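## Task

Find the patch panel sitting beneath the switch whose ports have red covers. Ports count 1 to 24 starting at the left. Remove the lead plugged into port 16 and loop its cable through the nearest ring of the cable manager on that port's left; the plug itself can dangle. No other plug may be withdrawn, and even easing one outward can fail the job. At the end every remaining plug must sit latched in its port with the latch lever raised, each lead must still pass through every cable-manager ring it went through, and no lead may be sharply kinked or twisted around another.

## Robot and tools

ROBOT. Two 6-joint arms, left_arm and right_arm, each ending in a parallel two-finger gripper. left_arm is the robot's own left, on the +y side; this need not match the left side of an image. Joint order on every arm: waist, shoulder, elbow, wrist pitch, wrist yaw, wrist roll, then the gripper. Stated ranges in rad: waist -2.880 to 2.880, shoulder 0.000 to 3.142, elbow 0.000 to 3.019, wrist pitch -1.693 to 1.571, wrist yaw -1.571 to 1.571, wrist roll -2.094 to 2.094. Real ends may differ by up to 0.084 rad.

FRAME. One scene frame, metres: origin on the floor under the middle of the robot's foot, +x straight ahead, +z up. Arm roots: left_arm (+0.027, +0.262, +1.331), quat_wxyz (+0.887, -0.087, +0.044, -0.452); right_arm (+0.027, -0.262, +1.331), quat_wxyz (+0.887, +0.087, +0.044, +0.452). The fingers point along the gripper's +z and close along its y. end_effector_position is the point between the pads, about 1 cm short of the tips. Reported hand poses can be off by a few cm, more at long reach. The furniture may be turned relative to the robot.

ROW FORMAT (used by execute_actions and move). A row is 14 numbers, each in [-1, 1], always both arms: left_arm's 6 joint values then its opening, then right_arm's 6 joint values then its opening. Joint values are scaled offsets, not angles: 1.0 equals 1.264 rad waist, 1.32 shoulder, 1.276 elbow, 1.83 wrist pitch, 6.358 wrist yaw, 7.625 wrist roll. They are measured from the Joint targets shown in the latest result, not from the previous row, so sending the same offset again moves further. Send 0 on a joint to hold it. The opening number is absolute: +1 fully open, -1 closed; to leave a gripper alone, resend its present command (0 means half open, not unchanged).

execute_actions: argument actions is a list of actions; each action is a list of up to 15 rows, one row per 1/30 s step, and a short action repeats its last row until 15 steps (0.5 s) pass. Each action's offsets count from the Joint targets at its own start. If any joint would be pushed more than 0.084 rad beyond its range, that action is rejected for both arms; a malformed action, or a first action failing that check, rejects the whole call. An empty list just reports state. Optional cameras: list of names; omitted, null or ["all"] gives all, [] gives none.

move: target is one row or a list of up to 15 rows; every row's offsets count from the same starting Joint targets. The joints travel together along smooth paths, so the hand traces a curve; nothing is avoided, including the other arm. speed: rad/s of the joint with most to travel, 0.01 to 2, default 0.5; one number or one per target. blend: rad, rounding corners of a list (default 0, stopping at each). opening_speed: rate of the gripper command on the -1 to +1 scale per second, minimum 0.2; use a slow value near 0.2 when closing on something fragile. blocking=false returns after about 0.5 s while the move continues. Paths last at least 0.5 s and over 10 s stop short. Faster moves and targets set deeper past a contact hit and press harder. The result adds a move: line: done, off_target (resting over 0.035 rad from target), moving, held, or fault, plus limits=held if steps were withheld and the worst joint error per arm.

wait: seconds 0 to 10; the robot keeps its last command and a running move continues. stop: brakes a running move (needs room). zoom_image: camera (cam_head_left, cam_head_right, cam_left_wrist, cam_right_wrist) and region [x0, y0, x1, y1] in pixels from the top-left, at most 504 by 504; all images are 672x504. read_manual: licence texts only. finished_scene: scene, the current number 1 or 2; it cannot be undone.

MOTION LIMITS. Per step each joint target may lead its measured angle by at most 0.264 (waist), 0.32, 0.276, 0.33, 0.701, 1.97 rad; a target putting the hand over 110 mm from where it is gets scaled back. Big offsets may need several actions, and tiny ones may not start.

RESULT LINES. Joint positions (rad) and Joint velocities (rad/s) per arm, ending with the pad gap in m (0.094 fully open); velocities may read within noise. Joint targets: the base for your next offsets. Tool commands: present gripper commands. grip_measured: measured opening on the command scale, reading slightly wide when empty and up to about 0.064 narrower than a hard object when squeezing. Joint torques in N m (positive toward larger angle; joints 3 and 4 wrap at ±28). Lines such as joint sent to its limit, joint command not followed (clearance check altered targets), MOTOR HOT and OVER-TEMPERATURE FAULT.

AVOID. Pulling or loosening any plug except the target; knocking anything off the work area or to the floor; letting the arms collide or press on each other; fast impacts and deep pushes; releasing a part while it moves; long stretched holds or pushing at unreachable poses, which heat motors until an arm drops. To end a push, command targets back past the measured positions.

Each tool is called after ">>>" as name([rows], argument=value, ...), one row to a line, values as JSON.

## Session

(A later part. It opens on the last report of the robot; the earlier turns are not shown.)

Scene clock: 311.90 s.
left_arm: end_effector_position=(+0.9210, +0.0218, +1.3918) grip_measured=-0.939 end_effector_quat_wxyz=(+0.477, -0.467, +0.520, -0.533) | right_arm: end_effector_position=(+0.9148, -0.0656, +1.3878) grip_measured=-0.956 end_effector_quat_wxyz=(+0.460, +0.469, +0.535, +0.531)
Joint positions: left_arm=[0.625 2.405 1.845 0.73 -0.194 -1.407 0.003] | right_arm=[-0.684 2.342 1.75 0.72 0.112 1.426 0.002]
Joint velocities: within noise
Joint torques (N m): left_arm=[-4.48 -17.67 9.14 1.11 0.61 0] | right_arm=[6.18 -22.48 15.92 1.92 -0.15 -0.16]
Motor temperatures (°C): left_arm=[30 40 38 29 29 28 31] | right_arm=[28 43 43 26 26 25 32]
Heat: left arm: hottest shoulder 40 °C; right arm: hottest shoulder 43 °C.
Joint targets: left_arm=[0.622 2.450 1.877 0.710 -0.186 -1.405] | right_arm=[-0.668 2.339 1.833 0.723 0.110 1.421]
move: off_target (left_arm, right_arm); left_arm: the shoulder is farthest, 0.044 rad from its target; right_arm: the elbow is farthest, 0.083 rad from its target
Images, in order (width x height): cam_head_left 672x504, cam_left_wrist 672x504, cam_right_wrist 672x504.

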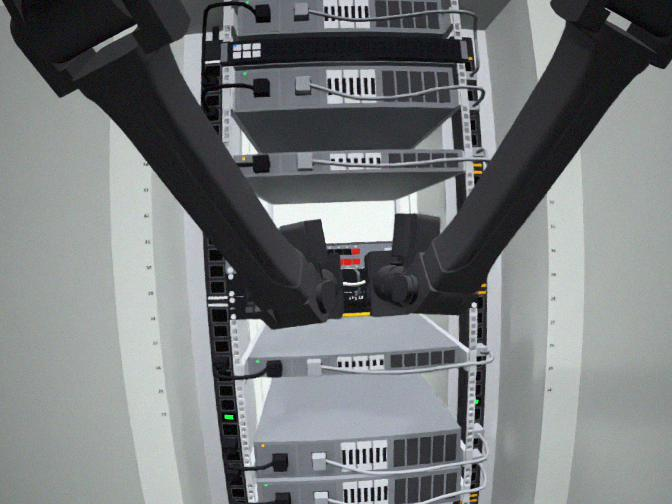

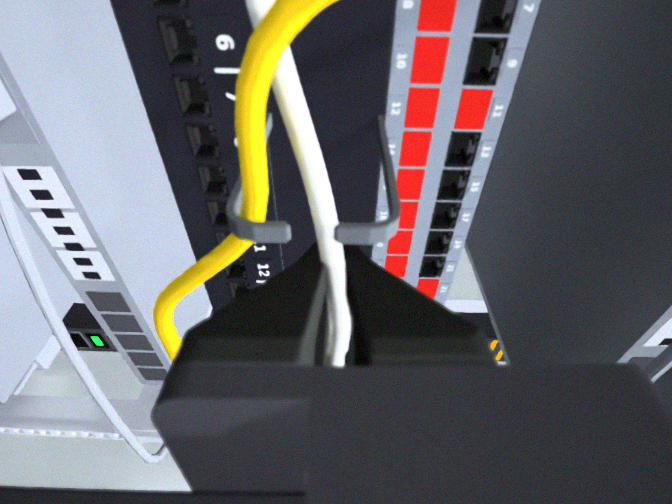

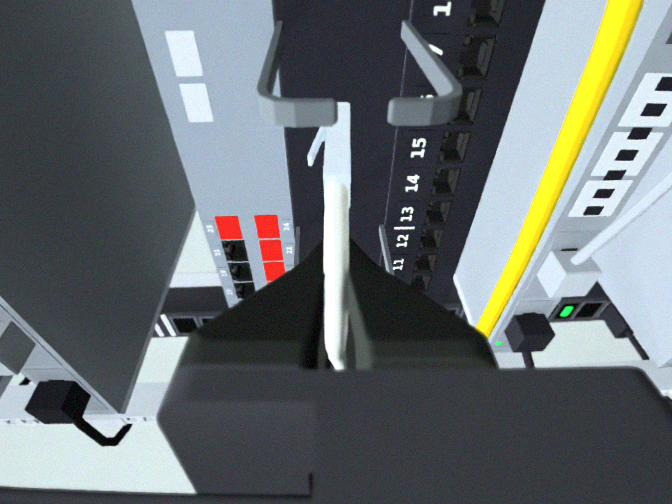

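>>> move(target=[0,0.0066,0.0106,-0.005,0.0,0,-1,-0.002,0.0060,0.0106,-0.004,0,0,-1], speed=0.06, cameras=["cam_head_left","cam_left_wrist","cam_right_wrist"])

>>> zoom_image(camera="cam_head_left", region=[335, 265, 375, 295])

>>> zoom_image(camera="cam_left_wrist", region=[240, 130, 440, 280])

Scene clock: 313.00 s.
left_arm: end_effector_position=(+0.9238, +0.0227, +1.3889) grip_measured=-0.939 end_effector_quat_wxyz=(+0.477, -0.469, +0.521, -0.531) | right_arm: end_effector_position=(+0.9174, -0.0647, +1.3857) grip_measured=-0.956 end_effector_quat_wxyz=(+0.460, +0.470, +0.536, +0.530)
Joint positions: left_arm=[0.627 2.414 1.858 0.721 -0.194 -1.407 0.003] | right_arm=[-0.684 2.35 1.763 0.713 0.113 1.425 0.002]
Joint velocities: within noise
Joint torques (N m): left_arm=[-4.48 -17.38 9.07 1.26 0.59 -0.03] | right_arm=[6.07 -23 16.09 1.89 -0.2 -0.18]
Motor temperatures (°C): left_arm=[30 40 38 29 29 28 31] | right_arm=[28 43 43 26 26 25 32]
Heat: left arm: hottest shoulder 40 °C; right arm: hottest shoulder 43 °C.
Joint targets: left_arm=[0.622 2.458 1.890 0.701 -0.186 -1.405] | right_arm=[-0.671 2.347 1.847 0.715 0.110 1.421]
move: off_target (left_arm, right_arm); left_arm: the shoulder is farthest, 0.045 rad from its target; right_arm: the elbow is farthest, 0.084 rad from its target
Images, in order (width x height): cam_head_left 672x504, cam_left_wrist 672x504, cam_right_wrist 672x504.

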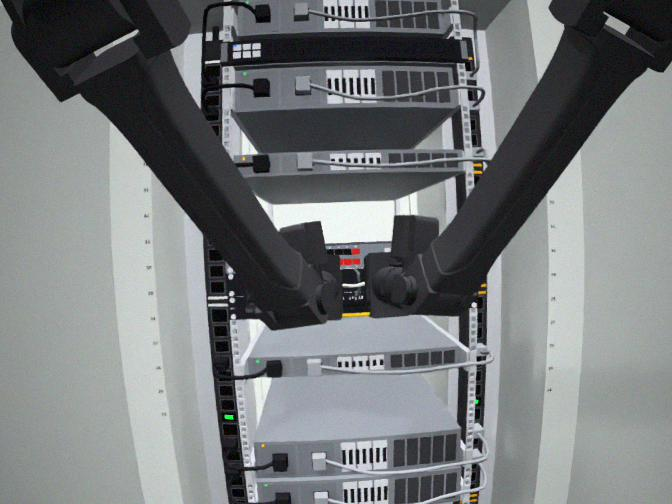

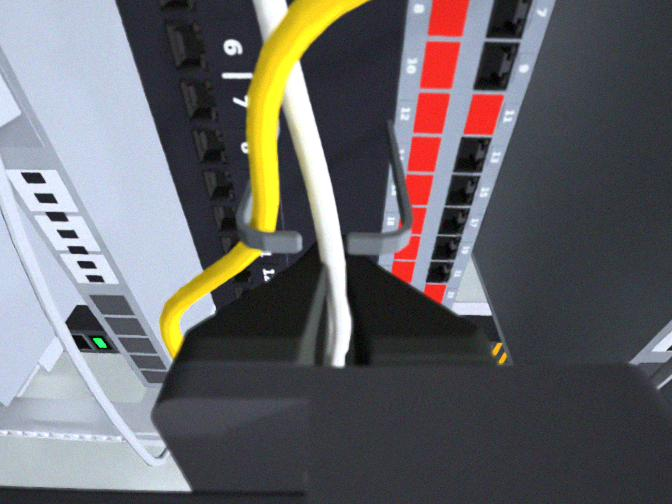

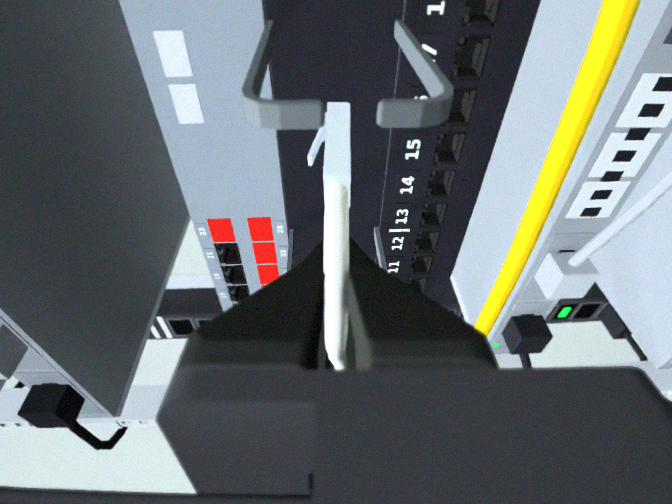

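Scaled by 12.600 from the camera's 672x504 image, which has a finer 960x720 frame.

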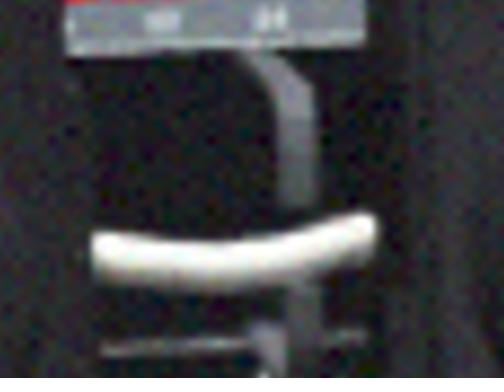

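Scaled by 2.520 from the camera's 672x504 image, which has a finer 960x720 frame.

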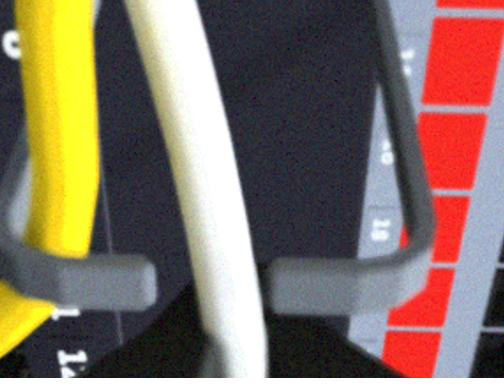

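>>> move(target=[0,0.0060,0.0,0,0.0,0,-1,0,0.0080,0,0,0,0,-1], speed=0.06, cameras=["cam_head_left","cam_left_wrist"])

>>> zoom_image(camera="cam_head_left", region=[335, 265, 375, 295])

>>> zoom_image(camera="cam_left_wrist", region=[240, 130, 440, 280])

Scene clock: 314.10 s.
left_arm: end_effector_position=(+0.9236, +0.0233, +1.3811) grip_measured=-0.939 end_effector_quat_wxyz=(+0.475, -0.470, +0.523, -0.528) | right_arm: end_effector_position=(+0.9166, -0.0636, +1.3768) grip_measured=-0.956 end_effector_quat_wxyz=(+0.457, +0.471, +0.539, +0.527)
Joint positions: left_arm=[0.629 2.423 1.859 0.721 -0.194 -1.407 0.003] | right_arm=[-0.684 2.361 1.765 0.712 0.113 1.425 0.002]
Joint velocities: within noise
Joint torques (N m): left_arm=[-4.48 -17.73 9.16 1.26 0.55 0.02] | right_arm=[5.95 -22.95 15.77 1.85 -0.21 -0.15]
Motor temperatures (°C): left_arm=[30 40 38 29 29 28 31] | right_arm=[28 43 44 26 26 25 32]
Heat: left arm: hottest shoulder 40 °C; right arm: hottest elbow 44 °C.
Joint targets: left_arm=[0.622 2.466 1.890 0.701 -0.186 -1.405] | right_arm=[-0.671 2.357 1.847 0.716 0.110 1.421]
move: off_target (left_arm, right_arm); left_arm: the shoulder is farthest, 0.043 rad from its target; right_arm: the elbow is farthest, 0.082 rad from its target
Images, in order (width x height): cam_head_left 672x504, cam_left_wrist 672x504.

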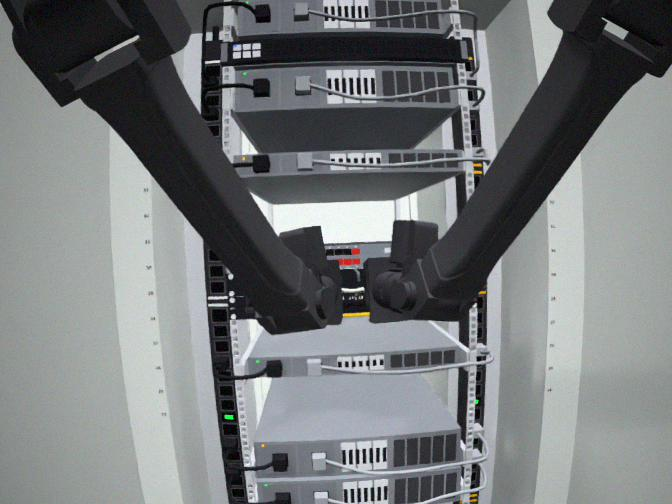

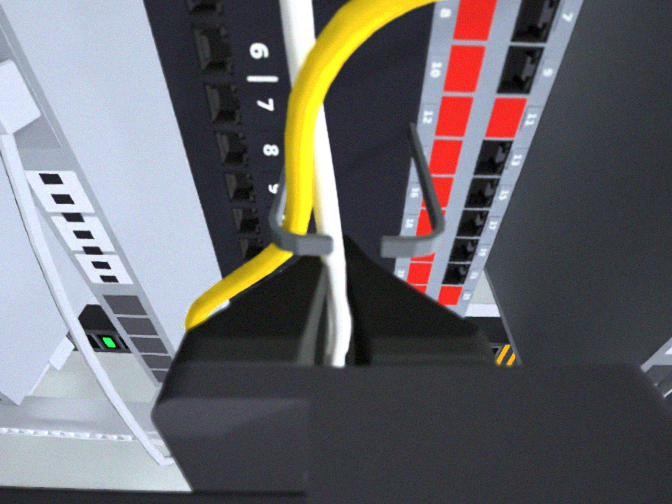

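Scaled by 12.600 from the camera's 672x504 image, which has a finer 960x720 frame.

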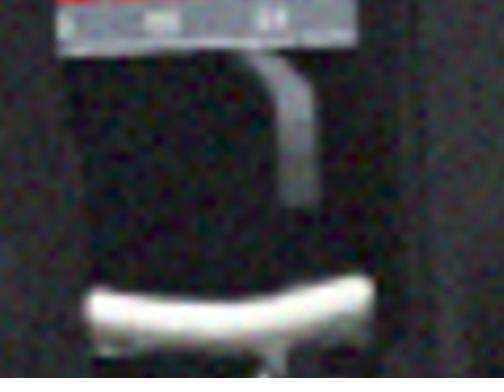

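Scaled by 2.520 from the camera's 672x504 image, which has a finer 960x720 frame.

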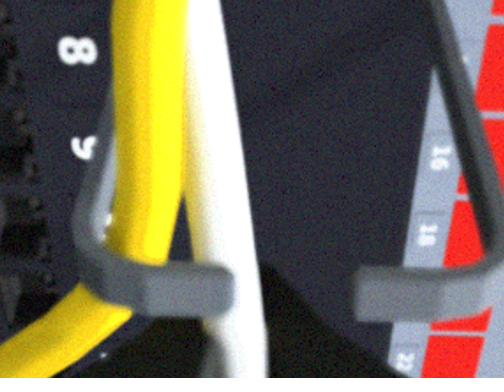

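>>> move(target=[0,0,0.0,0,0.0,0,-0.8,0,-0.004,0,0,0,0,-1], opening_speed=0.3, cameras=[])

>>> move(target=[-0.027,0,0,0,0,0,-0.8,0,0,0,0,0,0,-1], speed=0.06, cameras=["cam_head_left","cam_left_wrist"])

>>> zoom_image(camera="cam_head_left", region=[335, 265, 375, 295])

>>> zoom_image(camera="cam_left_wrist", region=[240, 130, 440, 280])

Scene clock: 317.03 s.
left_arm: end_effector_position=(+0.9241, +0.0229, +1.3824) grip_measured=-0.803 end_effector_quat_wxyz=(+0.475, -0.469, +0.523, -0.529) | right_arm: end_effector_position=(+0.9166, -0.0636, +1.3763) grip_measured=-0.956 end_effector_quat_wxyz=(+0.457, +0.471, +0.540, +0.527)
Joint positions: left_arm=[0.629 2.423 1.862 0.721 -0.192 -1.407 0.009] | right_arm=[-0.684 2.361 1.765 0.711 0.113 1.425 0.002]
Joint velocities: within noise
Joint torques (N m): left_arm=[-4.89 -17.61 8.88 1.28 0.48 0.02] | right_arm=[6.18 -23.24 15.84 1.96 -0.22 -0.18]
Motor temperatures (°C): left_arm=[30 40 37 29 29 28 31] | right_arm=[28 43 44 26 26 25 32]
Heat: left arm: hottest shoulder 40 °C; right arm: hottest elbow 44 °C.
Joint targets: left_arm=[0.622 2.466 1.890 0.701 -0.186 -1.405] | right_arm=[-0.671 2.352 1.847 0.716 0.110 1.421]
move: off_target (left_arm, right_arm); left_arm: the shoulder is farthest, 0.043 rad from its target; right_arm: the elbow is farthest, 0.082 rad from its target
No camera images: "cameras" was empty.

Scene clock: 317.90 s.
left_arm: end_effector_position=(+0.9205, +0.0104, +1.3845) grip_measured=-0.802 end_effector_quat_wxyz=(+0.472, -0.466, +0.525, -0.534) | right_arm: end_effector_position=(+0.9166, -0.0636, +1.3763) grip_measured=-0.956 end_effector_quat_wxyz=(+0.457, +0.472, +0.540, +0.526)
Joint positions: left_arm=[0.615 2.423 1.862 0.721 -0.192 -1.407 0.009] | right_arm=[-0.684 2.361 1.765 0.71 0.113 1.425 0.002]
Joint velocities: within noise
Joint torques (N m): left_arm=[-7 -17.61 8.98 1.18 0.48 0.04] | right_arm=[5.89 -23.3 15.82 2.03 -0.23 -0.15]
Motor temperatures (°C): left_arm=[30 40 37 29 29 28 30] | right_arm=[28 43 44 26 26 25 32]
Heat: left arm: hottest shoulder 40 °C; right arm: hottest elbow 44 °C.
Joint targets: left_arm=[0.588 2.466 1.890 0.701 -0.186 -1.405] | right_arm=[-0.671 2.352 1.847 0.715 0.110 1.421]
move: off_target (left_arm, right_arm); left_arm: the shoulder is farthest, 0.043 rad from its target; right_arm: the elbow is farthest, 0.082 rad from its target
Images, in order (width x height): cam_head_left 672x504, cam_left_wrist 672x504.

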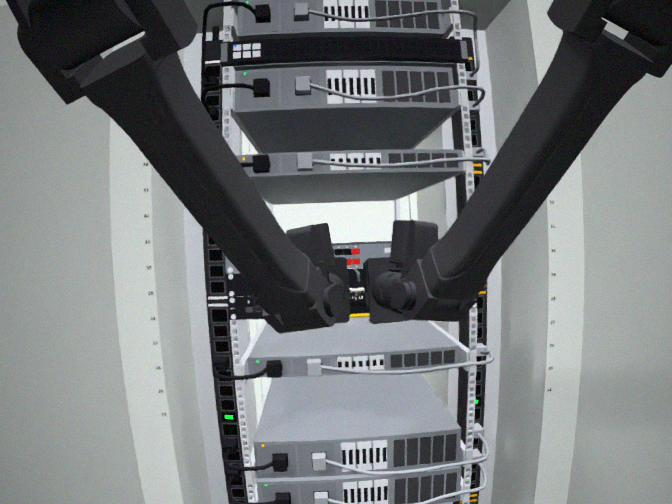

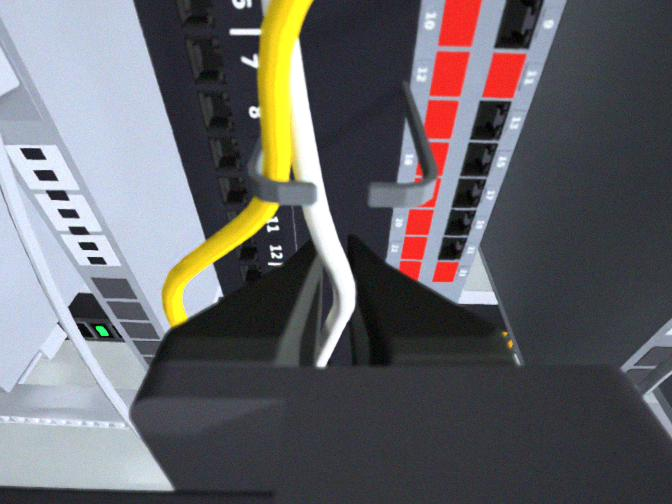

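Scaled by 12.600 from the camera's 672x504 image, which has a finer 960x720 frame.

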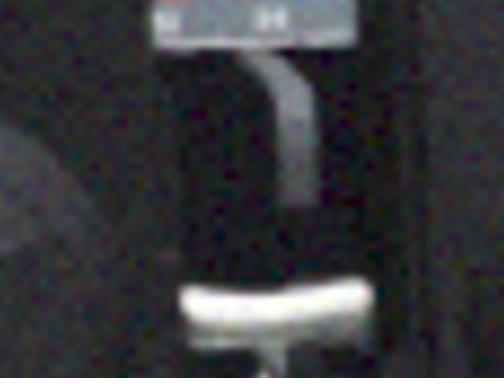

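Scaled by 2.520 from the camera's 672x504 image, which has a finer 960x720 frame.

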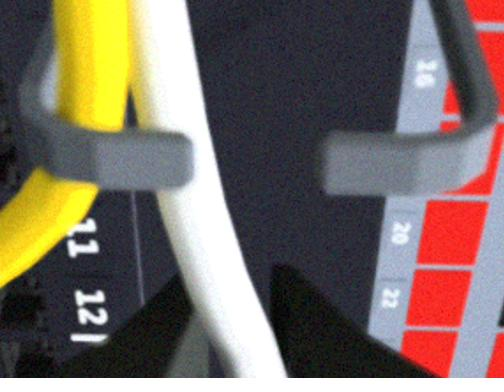

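>>> move(target=[-0.010,0,0,0,0,0,-0.8,0,0,0,0,0,0,-1], speed=0.06, cameras=["cam_head_left","cam_left_wrist","cam_head_right"])

>>> zoom_image(camera="cam_head_left", region=[335, 265, 375, 295])

Scene clock: 318.97 s.
left_arm: end_effector_position=(+0.9201, +0.0092, +1.3846) grip_measured=-0.802 end_effector_quat_wxyz=(+0.471, -0.466, +0.525, -0.534) | right_arm: end_effector_position=(+0.9166, -0.0636, +1.3762) grip_measured=-0.956 end_effector_quat_wxyz=(+0.457, +0.472, +0.540, +0.526)
Joint positions: left_arm=[0.613 2.423 1.862 0.721 -0.193 -1.407 0.009] | right_arm=[-0.684 2.361 1.765 0.71 0.114 1.425 0.002]
Joint velocities: within noise
Joint torques (N m): left_arm=[-7.65 -17.14 8.77 1.18 0.54 -0.01] | right_arm=[6.12 -23.53 15.79 1.98 -0.25 -0.16]
Motor temperatures (°C): left_arm=[30 41 38 29 29 28 30] | right_arm=[28 43 44 26 26 25 32]
Heat: left arm: hottest shoulder 41 °C; right arm: hottest elbow 44 °C.
Joint targets: left_arm=[0.576 2.466 1.890 0.701 -0.187 -1.405] | right_arm=[-0.671 2.352 1.847 0.715 0.110 1.421]
move: off_target (left_arm, right_arm); left_arm: the shoulder is farthest, 0.043 rad from its target; right_arm: the elbow is farthest, 0.082 rad from its target
Images, in order (width x height): cam_head_left 672x504, cam_head_right 672x504, cam_left_wrist 672x504.

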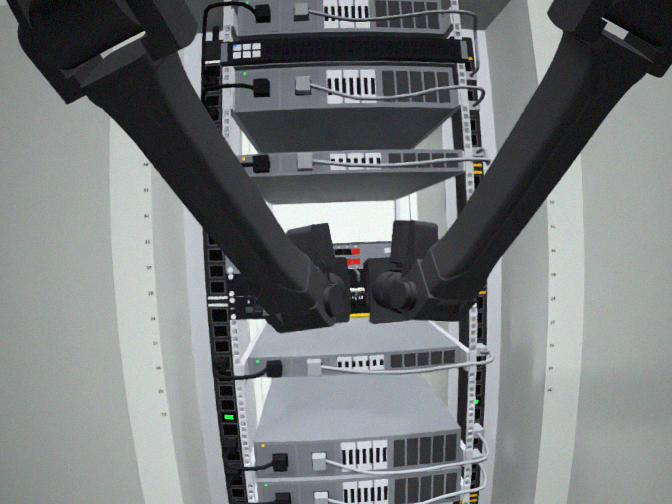

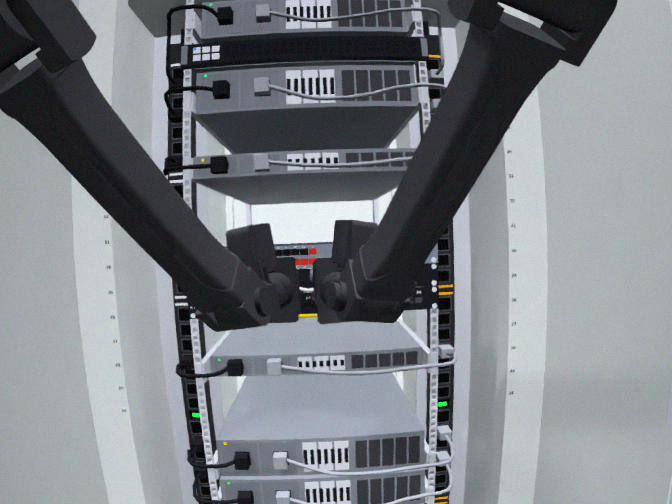

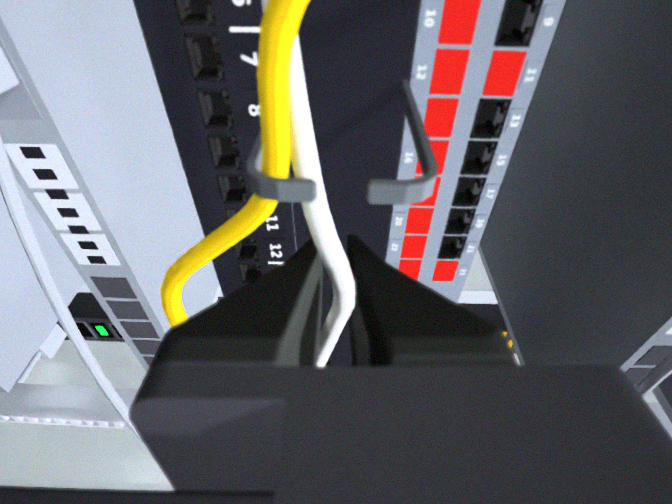

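Scaled by 12.600 from the camera's 672x504 image, which has a finer 960x720 frame.

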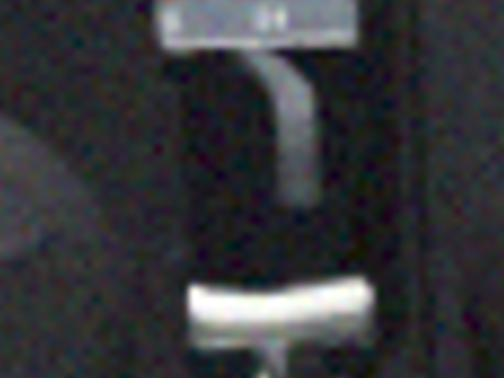

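>>> move(target=[0,0,0.0,0,0.0,0,-0.6,0,0,0,0,0,0,-1], opening_speed=0.4, cameras=["cam_head_left","cam_left_wrist"])

>>> zoom_image(camera="cam_head_left", region=[335, 265, 375, 295])

Scene clock: 320.40 s.
left_arm: end_effector_position=(+0.9135, -0.0119, +1.3849) grip_measured=-0.604 end_effector_quat_wxyz=(+0.464, -0.460, +0.531, -0.540) | right_arm: end_effector_position=(+0.9170, -0.0635, +1.3771) grip_measured=-0.956 end_effector_quat_wxyz=(+0.457, +0.471, +0.540, +0.527)
Joint positions: left_arm=[0.589 2.426 1.862 0.72 -0.192 -1.406 0.019] | right_arm=[-0.684 2.361 1.766 0.71 0.113 1.424 0.002]
Joint velocities: within noise
Joint torques (N m): left_arm=[-6.01 -17.96 8.91 1.28 0.46 0.02] | right_arm=[6.18 -23.53 15.69 1.99 -0.21 -0.17]
Motor temperatures (°C): left_arm=[30 41 38 29 29 28 30] | right_arm=[28 43 44 26 26 25 32]
Heat: left arm: hottest shoulder 41 °C; right arm: hottest elbow 44 °C.
Joint targets: left_arm=[0.576 2.466 1.890 0.701 -0.186 -1.404] | right_arm=[-0.671 2.352 1.847 0.715 0.110 1.421]
move: off_target (left_arm, right_arm); left_arm: the shoulder is farthest, 0.040 rad from its target; right_arm: the elbow is farthest, 0.081 rad from its target
Images, in order (width x height): cam_head_left 672x504, cam_left_wrist 672x504.

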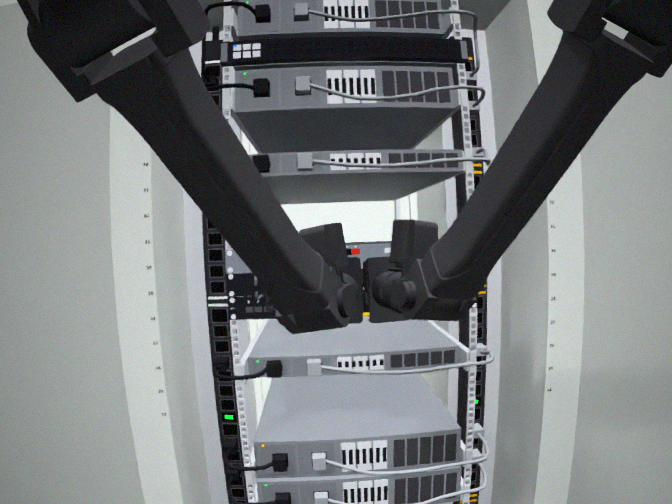

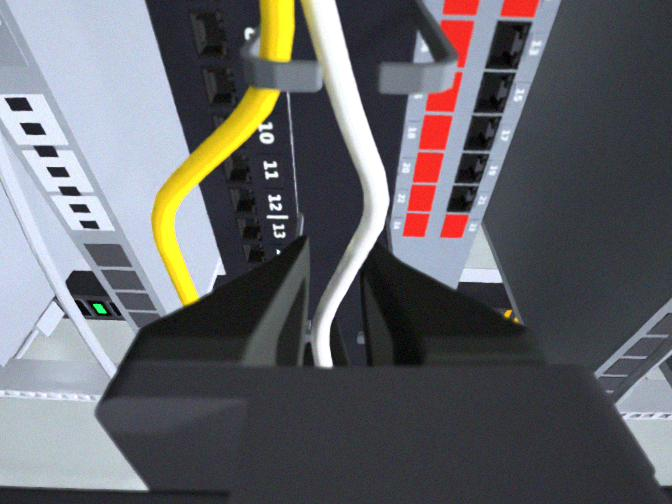

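Scaled by 12.600 from the camera's 672x504 image, which has a finer 960x720 frame.

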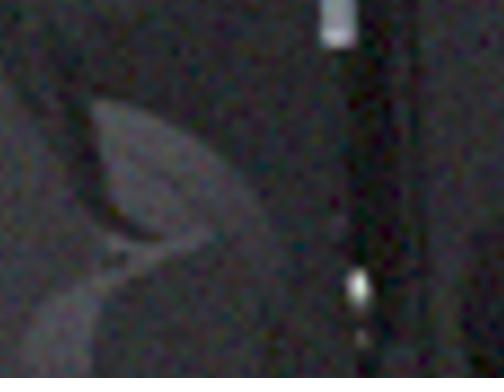

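>>> move(target=[0,0,0.0,0,0.0,0,-1,0,0,0,0,0,0,-1], opening_speed=0.4, cameras=["cam_left_wrist","cam_right_wrist"])

>>> zoom_image(camera="cam_left_wrist", region=[240, 160, 440, 310])

Scene clock: 322.17 s.
left_arm: end_effector_position=(+0.9129, -0.0126, +1.3798) grip_measured=-0.915 end_effector_quat_wxyz=(+0.463, -0.460, +0.534, -0.537) | right_arm: end_effector_position=(+0.9177, -0.0636, +1.3785) grip_measured=-0.956 end_effector_quat_wxyz=(+0.458, +0.471, +0.539, +0.528)
Joint positions: left_arm=[0.589 2.431 1.862 0.716 -0.192 -1.404 0.004] | right_arm=[-0.684 2.361 1.769 0.71 0.113 1.424 0.002]
Joint velocities: within noise
Joint torques (N m): left_arm=[-5.36 -17.26 8.81 1.25 0.46 -0.01] | right_arm=[6.12 -23.65 15.53 2 -0.2 -0.17]
Motor temperatures (°C): left_arm=[30 40 38 29 29 28 30] | right_arm=[28 43 44 26 26 25 32]
Heat: left arm: hottest shoulder 40 °C; right arm: hottest elbow 44 °C.
Joint targets: left_arm=[0.576 2.466 1.890 0.701 -0.186 -1.405] | right_arm=[-0.671 2.352 1.847 0.715 0.110 1.421]
move: off_target (right_arm); right_arm: the elbow is farthest, 0.078 rad from its target
Images, in order (width x height): cam_left_wrist 672x504, cam_right_wrist 672x504.

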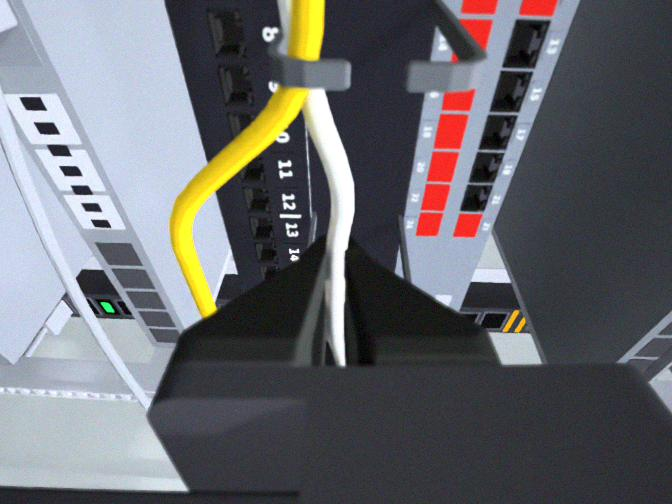

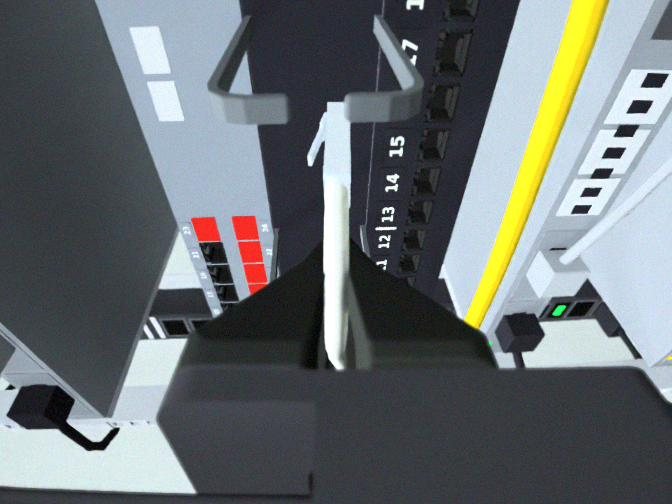

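Scaled by 2.520 from the camera's 672x504 image, which has a finer 960x720 frame.

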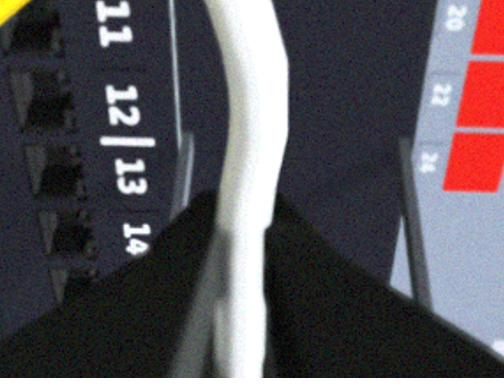

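>>> move(target=[0.037,0,0.0,0,0.0,0,-1,0,0,0,0,0,0,-1], speed=0.08, cameras=["cam_left_wrist","cam_head_left"])

>>> zoom_image(camera="cam_head_left", region=[335, 265, 375, 295])

Scene clock: 323.40 s.
left_arm: end_effector_position=(+0.9145, -0.0084, +1.3791) grip_measured=-0.917 end_effector_quat_wxyz=(+0.463, -0.459, +0.535, -0.537) | right_arm: end_effector_position=(+0.9178, -0.0631, +1.3790) grip_measured=-0.956 end_effector_quat_wxyz=(+0.457, +0.470, +0.539, +0.529)
Joint positions: left_arm=[0.596 2.431 1.862 0.716 -0.183 -1.403 0.004] | right_arm=[-0.684 2.361 1.769 0.71 0.11 1.424 0.002]
Joint velocities: within noise
Joint torques (N m): left_arm=[-2.02 -18.2 8.79 1.5 0.12 0] | right_arm=[5.95 -23.41 15.43 1.96 -0.07 -0.16]
Motor temperatures (°C): left_arm=[30 40 38 29 29 28 30] | right_arm=[28 43 45 26 26 25 32]
Heat: left arm: hottest shoulder 40 °C; right arm: hottest elbow 45 °C.
Joint targets: left_arm=[0.622 2.466 1.890 0.701 -0.186 -1.405] | right_arm=[-0.671 2.352 1.847 0.715 0.110 1.421]
move: off_target (right_arm); right_arm: the elbow is farthest, 0.078 rad from its target
Images, in order (width x height): cam_head_left 672x504, cam_left_wrist 672x504.

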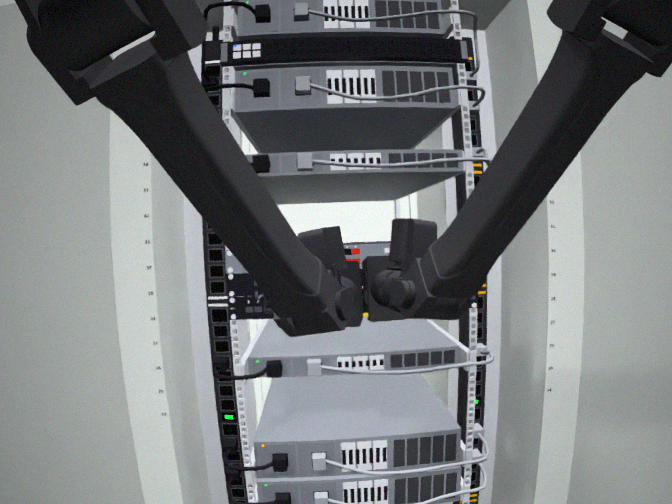

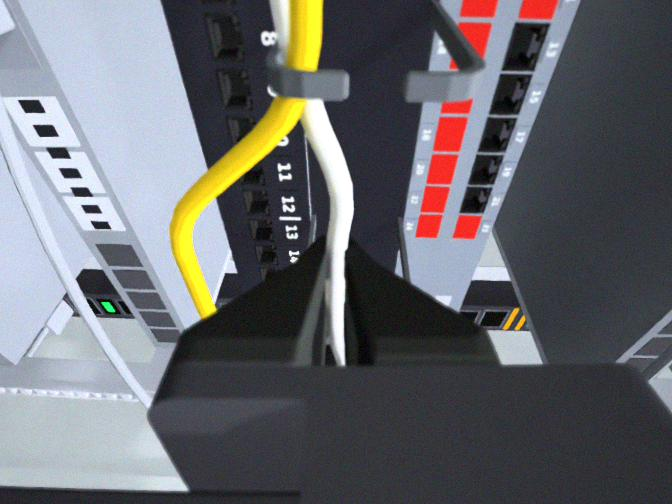

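Scaled by 12.600 from the camera's 672x504 image, which has a finer 960x720 frame.

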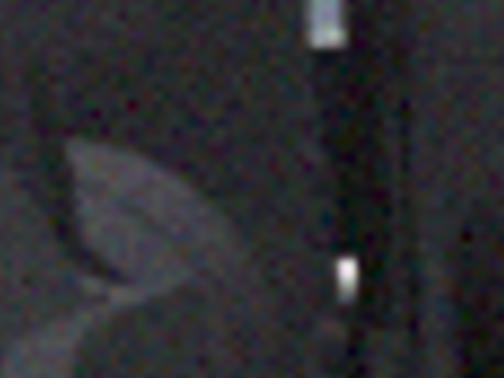

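>>> move(target=[-0.0134,-0.0652,-0.087,0.0464,0.0,0,-1,0,-0.0591,-0.1223,0.0339,0,0,-1], speed=0.1, cameras=["cam_left_wrist","cam_head_left","cam_right_wrist"])

>>> zoom_image(camera="cam_head_left", region=[335, 265, 375, 295])

>>> zoom_image(camera="cam_left_wrist", region=[240, 60, 440, 210])

Scene clock: 326.13 s.
left_arm: end_effector_position=(+0.8995, -0.0090, +1.3910) grip_measured=-0.917 end_effector_quat_wxyz=(+0.464, -0.453, +0.530, -0.546) | right_arm: end_effector_position=(+0.9009, -0.0643, +1.3883) grip_measured=-0.956 end_effector_quat_wxyz=(+0.458, +0.466, +0.537, +0.533)
Joint positions: left_arm=[0.589 2.389 1.791 0.766 -0.178 -1.402 0.004] | right_arm=[-0.68 2.316 1.691 0.754 0.108 1.424 0.002]
Joint velocities: within noise
Joint torques (N m): left_arm=[-2.84 -20.89 5.91 2.63 -0.12 -0.04] | right_arm=[5.71 -25.35 8.46 2.82 -0.02 -0.15]
Motor temperatures (°C): left_arm=[30 40 38 29 29 28 30] | right_arm=[28 43 45 26 26 25 32]
Heat: left arm: hottest shoulder 40 °C; right arm: hottest elbow 45 °C.
Joint targets: left_arm=[0.605 2.380 1.779 0.786 -0.186 -1.405] | right_arm=[-0.671 2.274 1.691 0.778 0.110 1.421]
move: off_target (right_arm); right_arm: the shoulder is farthest, 0.042 rad from its target
Images, in order (width x height): cam_head_left 672x504, cam_left_wrist 672x504, cam_right_wrist 672x504.

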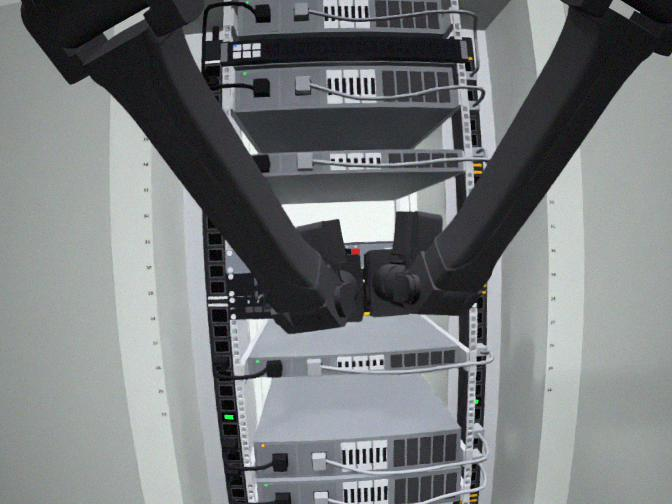

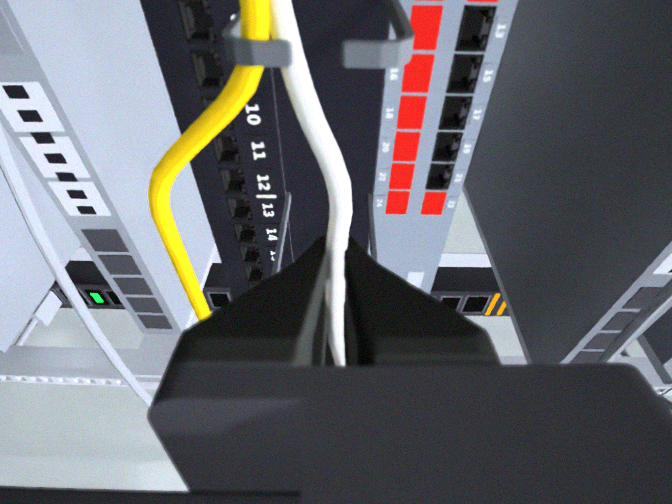

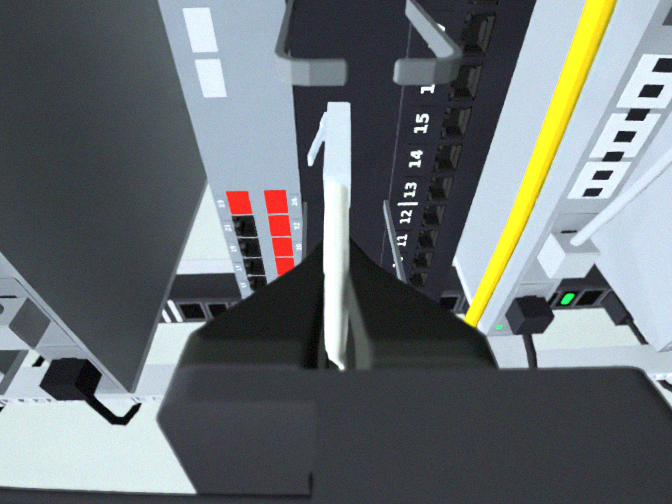

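Scaled by 12.600 from the camera's 672x504 image, which has a finer 960x720 frame.

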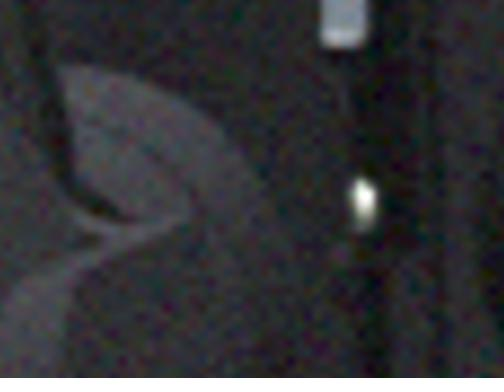

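Scaled by 2.520 from the camera's 672x504 image, which has a finer 960x720 frame.

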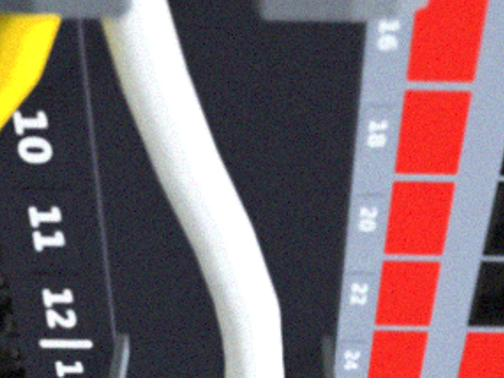

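>>> move(target=[0,0.032,0.0486,-0.0257,0.0,0,-1,0,0.03,0.0607,-0.0175,0,0,-1], speed=0.1, cameras=["cam_left_wrist","cam_head_left"])

>>> zoom_image(camera="cam_head_left", region=[335, 265, 375, 295])

Scene clock: 327.87 s.
left_arm: end_effector_position=(+0.9028, -0.0094, +1.3958) grip_measured=-0.917 end_effector_quat_wxyz=(+0.465, -0.452, +0.529, -0.547) | right_arm: end_effector_position=(+0.9050, -0.0642, +1.3946) grip_measured=-0.956 end_effector_quat_wxyz=(+0.460, +0.465, +0.534, +0.535)
Joint positions: left_arm=[0.589 2.389 1.804 0.757 -0.178 -1.402 0.004] | right_arm=[-0.68 2.316 1.707 0.746 0.108 1.424 0.002]
Joint velocities: within noise
Joint torques (N m): left_arm=[-2.73 -17.73 9.28 1.31 -0.07 -0.07] | right_arm=[5.36 -22.53 13.86 1.81 -0.01 -0.18]
Motor temperatures (°C): left_arm=[30 40 38 29 29 28 30] | right_arm=[28 43 45 26 26 25 32]
Heat: left arm: hottest shoulder 40 °C; right arm: hottest elbow 45 °C.
Joint targets: left_arm=[0.605 2.422 1.841 0.739 -0.186 -1.405] | right_arm=[-0.671 2.314 1.768 0.746 0.110 1.421]
move: off_target (left_arm, right_arm); left_arm: the elbow is farthest, 0.037 rad from its target; right_arm: the elbow is farthest, 0.062 rad from its target
Images, in order (width x height): cam_head_left 672x504, cam_left_wrist 672x504.

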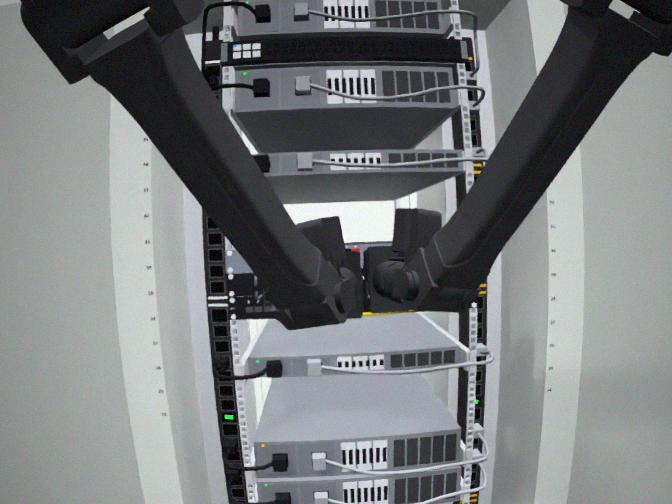

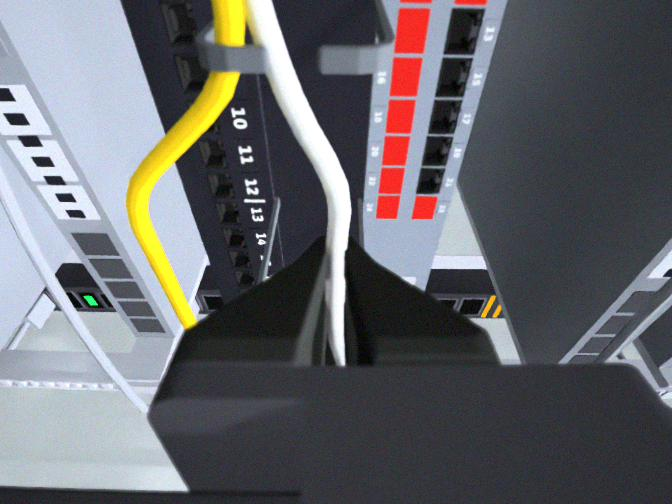

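Scaled by 12.600 from the camera's 672x504 image, which has a finer 960x720 frame.

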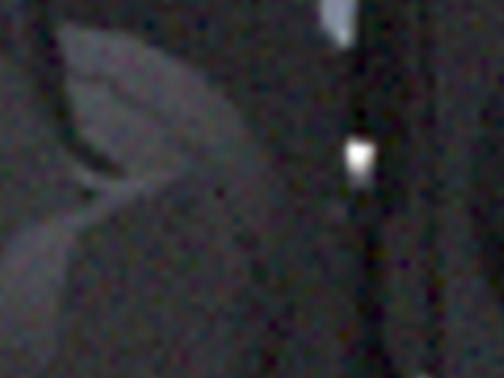

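>>> move(target=[0,0.0125,0,0,0.0,0,-1,0,0.0115,0,0,0,0,-1], speed=0.08, cameras=["cam_left_wrist","cam_head_left"])

>>> zoom_image(camera="cam_head_left", region=[335, 265, 375, 295])

>>> zoom_image(camera="cam_left_wrist", region=[190, 0, 390, 150])

Scene clock: 329.07 s.
left_arm: end_effector_position=(+0.9019, -0.0104, +1.3881) grip_measured=-0.917 end_effector_quat_wxyz=(+0.463, -0.453, +0.532, -0.545) | right_arm: end_effector_position=(+0.9043, -0.0633, +1.3877) grip_measured=-0.956 end_effector_quat_wxyz=(+0.458, +0.466, +0.537, +0.533)
Joint positions: left_arm=[0.589 2.398 1.804 0.757 -0.178 -1.402 0.004] | right_arm=[-0.68 2.324 1.707 0.746 0.108 1.424 0.002]
Joint velocities: within noise
Joint torques (N m): left_arm=[-3.31 -17.03 9.44 1.17 -0.11 -0.03] | right_arm=[5.48 -22.01 13.93 1.77 0 -0.18]
Motor temperatures (°C): left_arm=[30 40 38 29 29 28 30] | right_arm=[28 42 45 26 26 25 32]
Heat: left arm: hottest shoulder 40 °C; right arm: hottest elbow 45 °C.
Joint targets: left_arm=[0.605 2.439 1.841 0.739 -0.186 -1.405] | right_arm=[-0.671 2.329 1.768 0.746 0.110 1.421]
move: off_target (left_arm, right_arm); left_arm: the shoulder is farthest, 0.041 rad from its target; right_arm: the elbow is farthest, 0.061 rad from its target
Images, in order (width x height): cam_head_left 672x504, cam_left_wrist 672x504.

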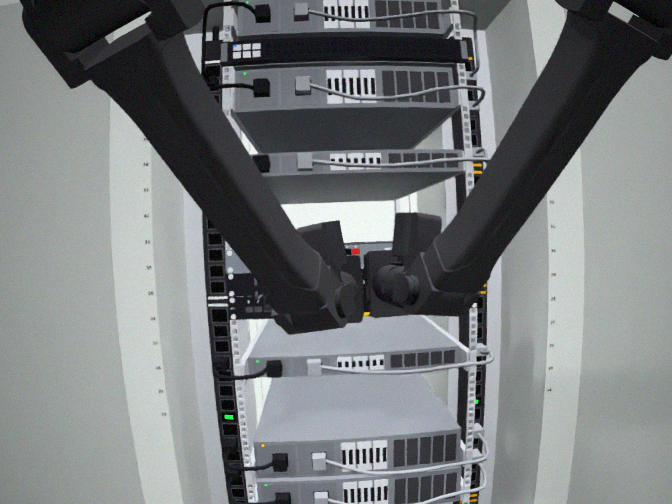

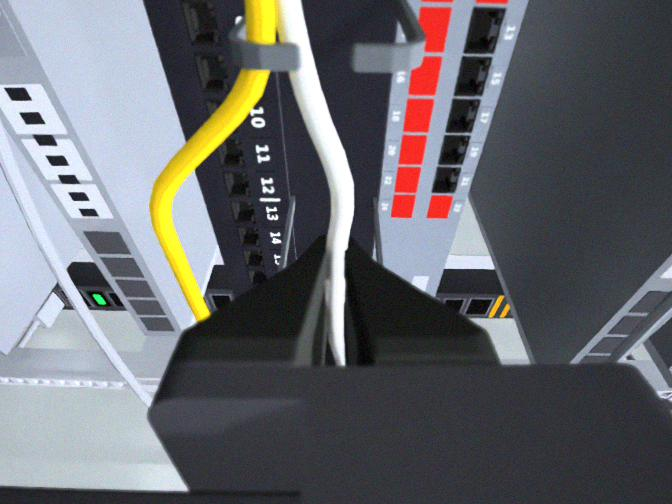

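Scaled by 12.600 from the camera's 672x504 image, which has a finer 960x720 frame.

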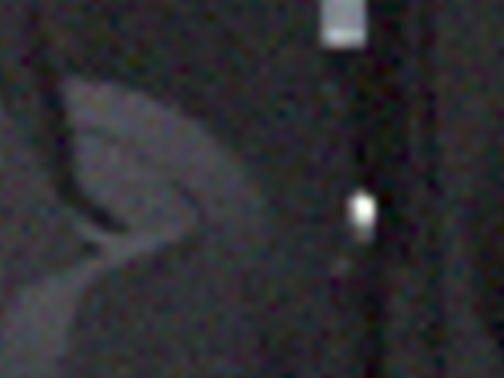

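Scaled by 2.520 from the camera's 672x504 image, which has a finer 960x720 frame.

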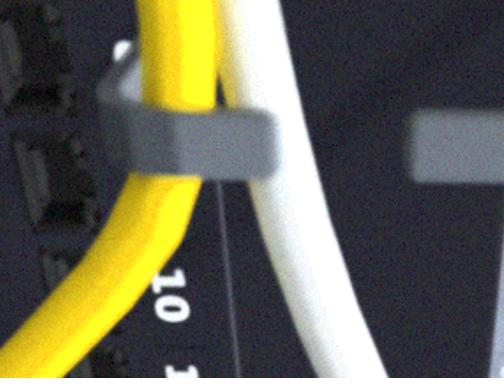

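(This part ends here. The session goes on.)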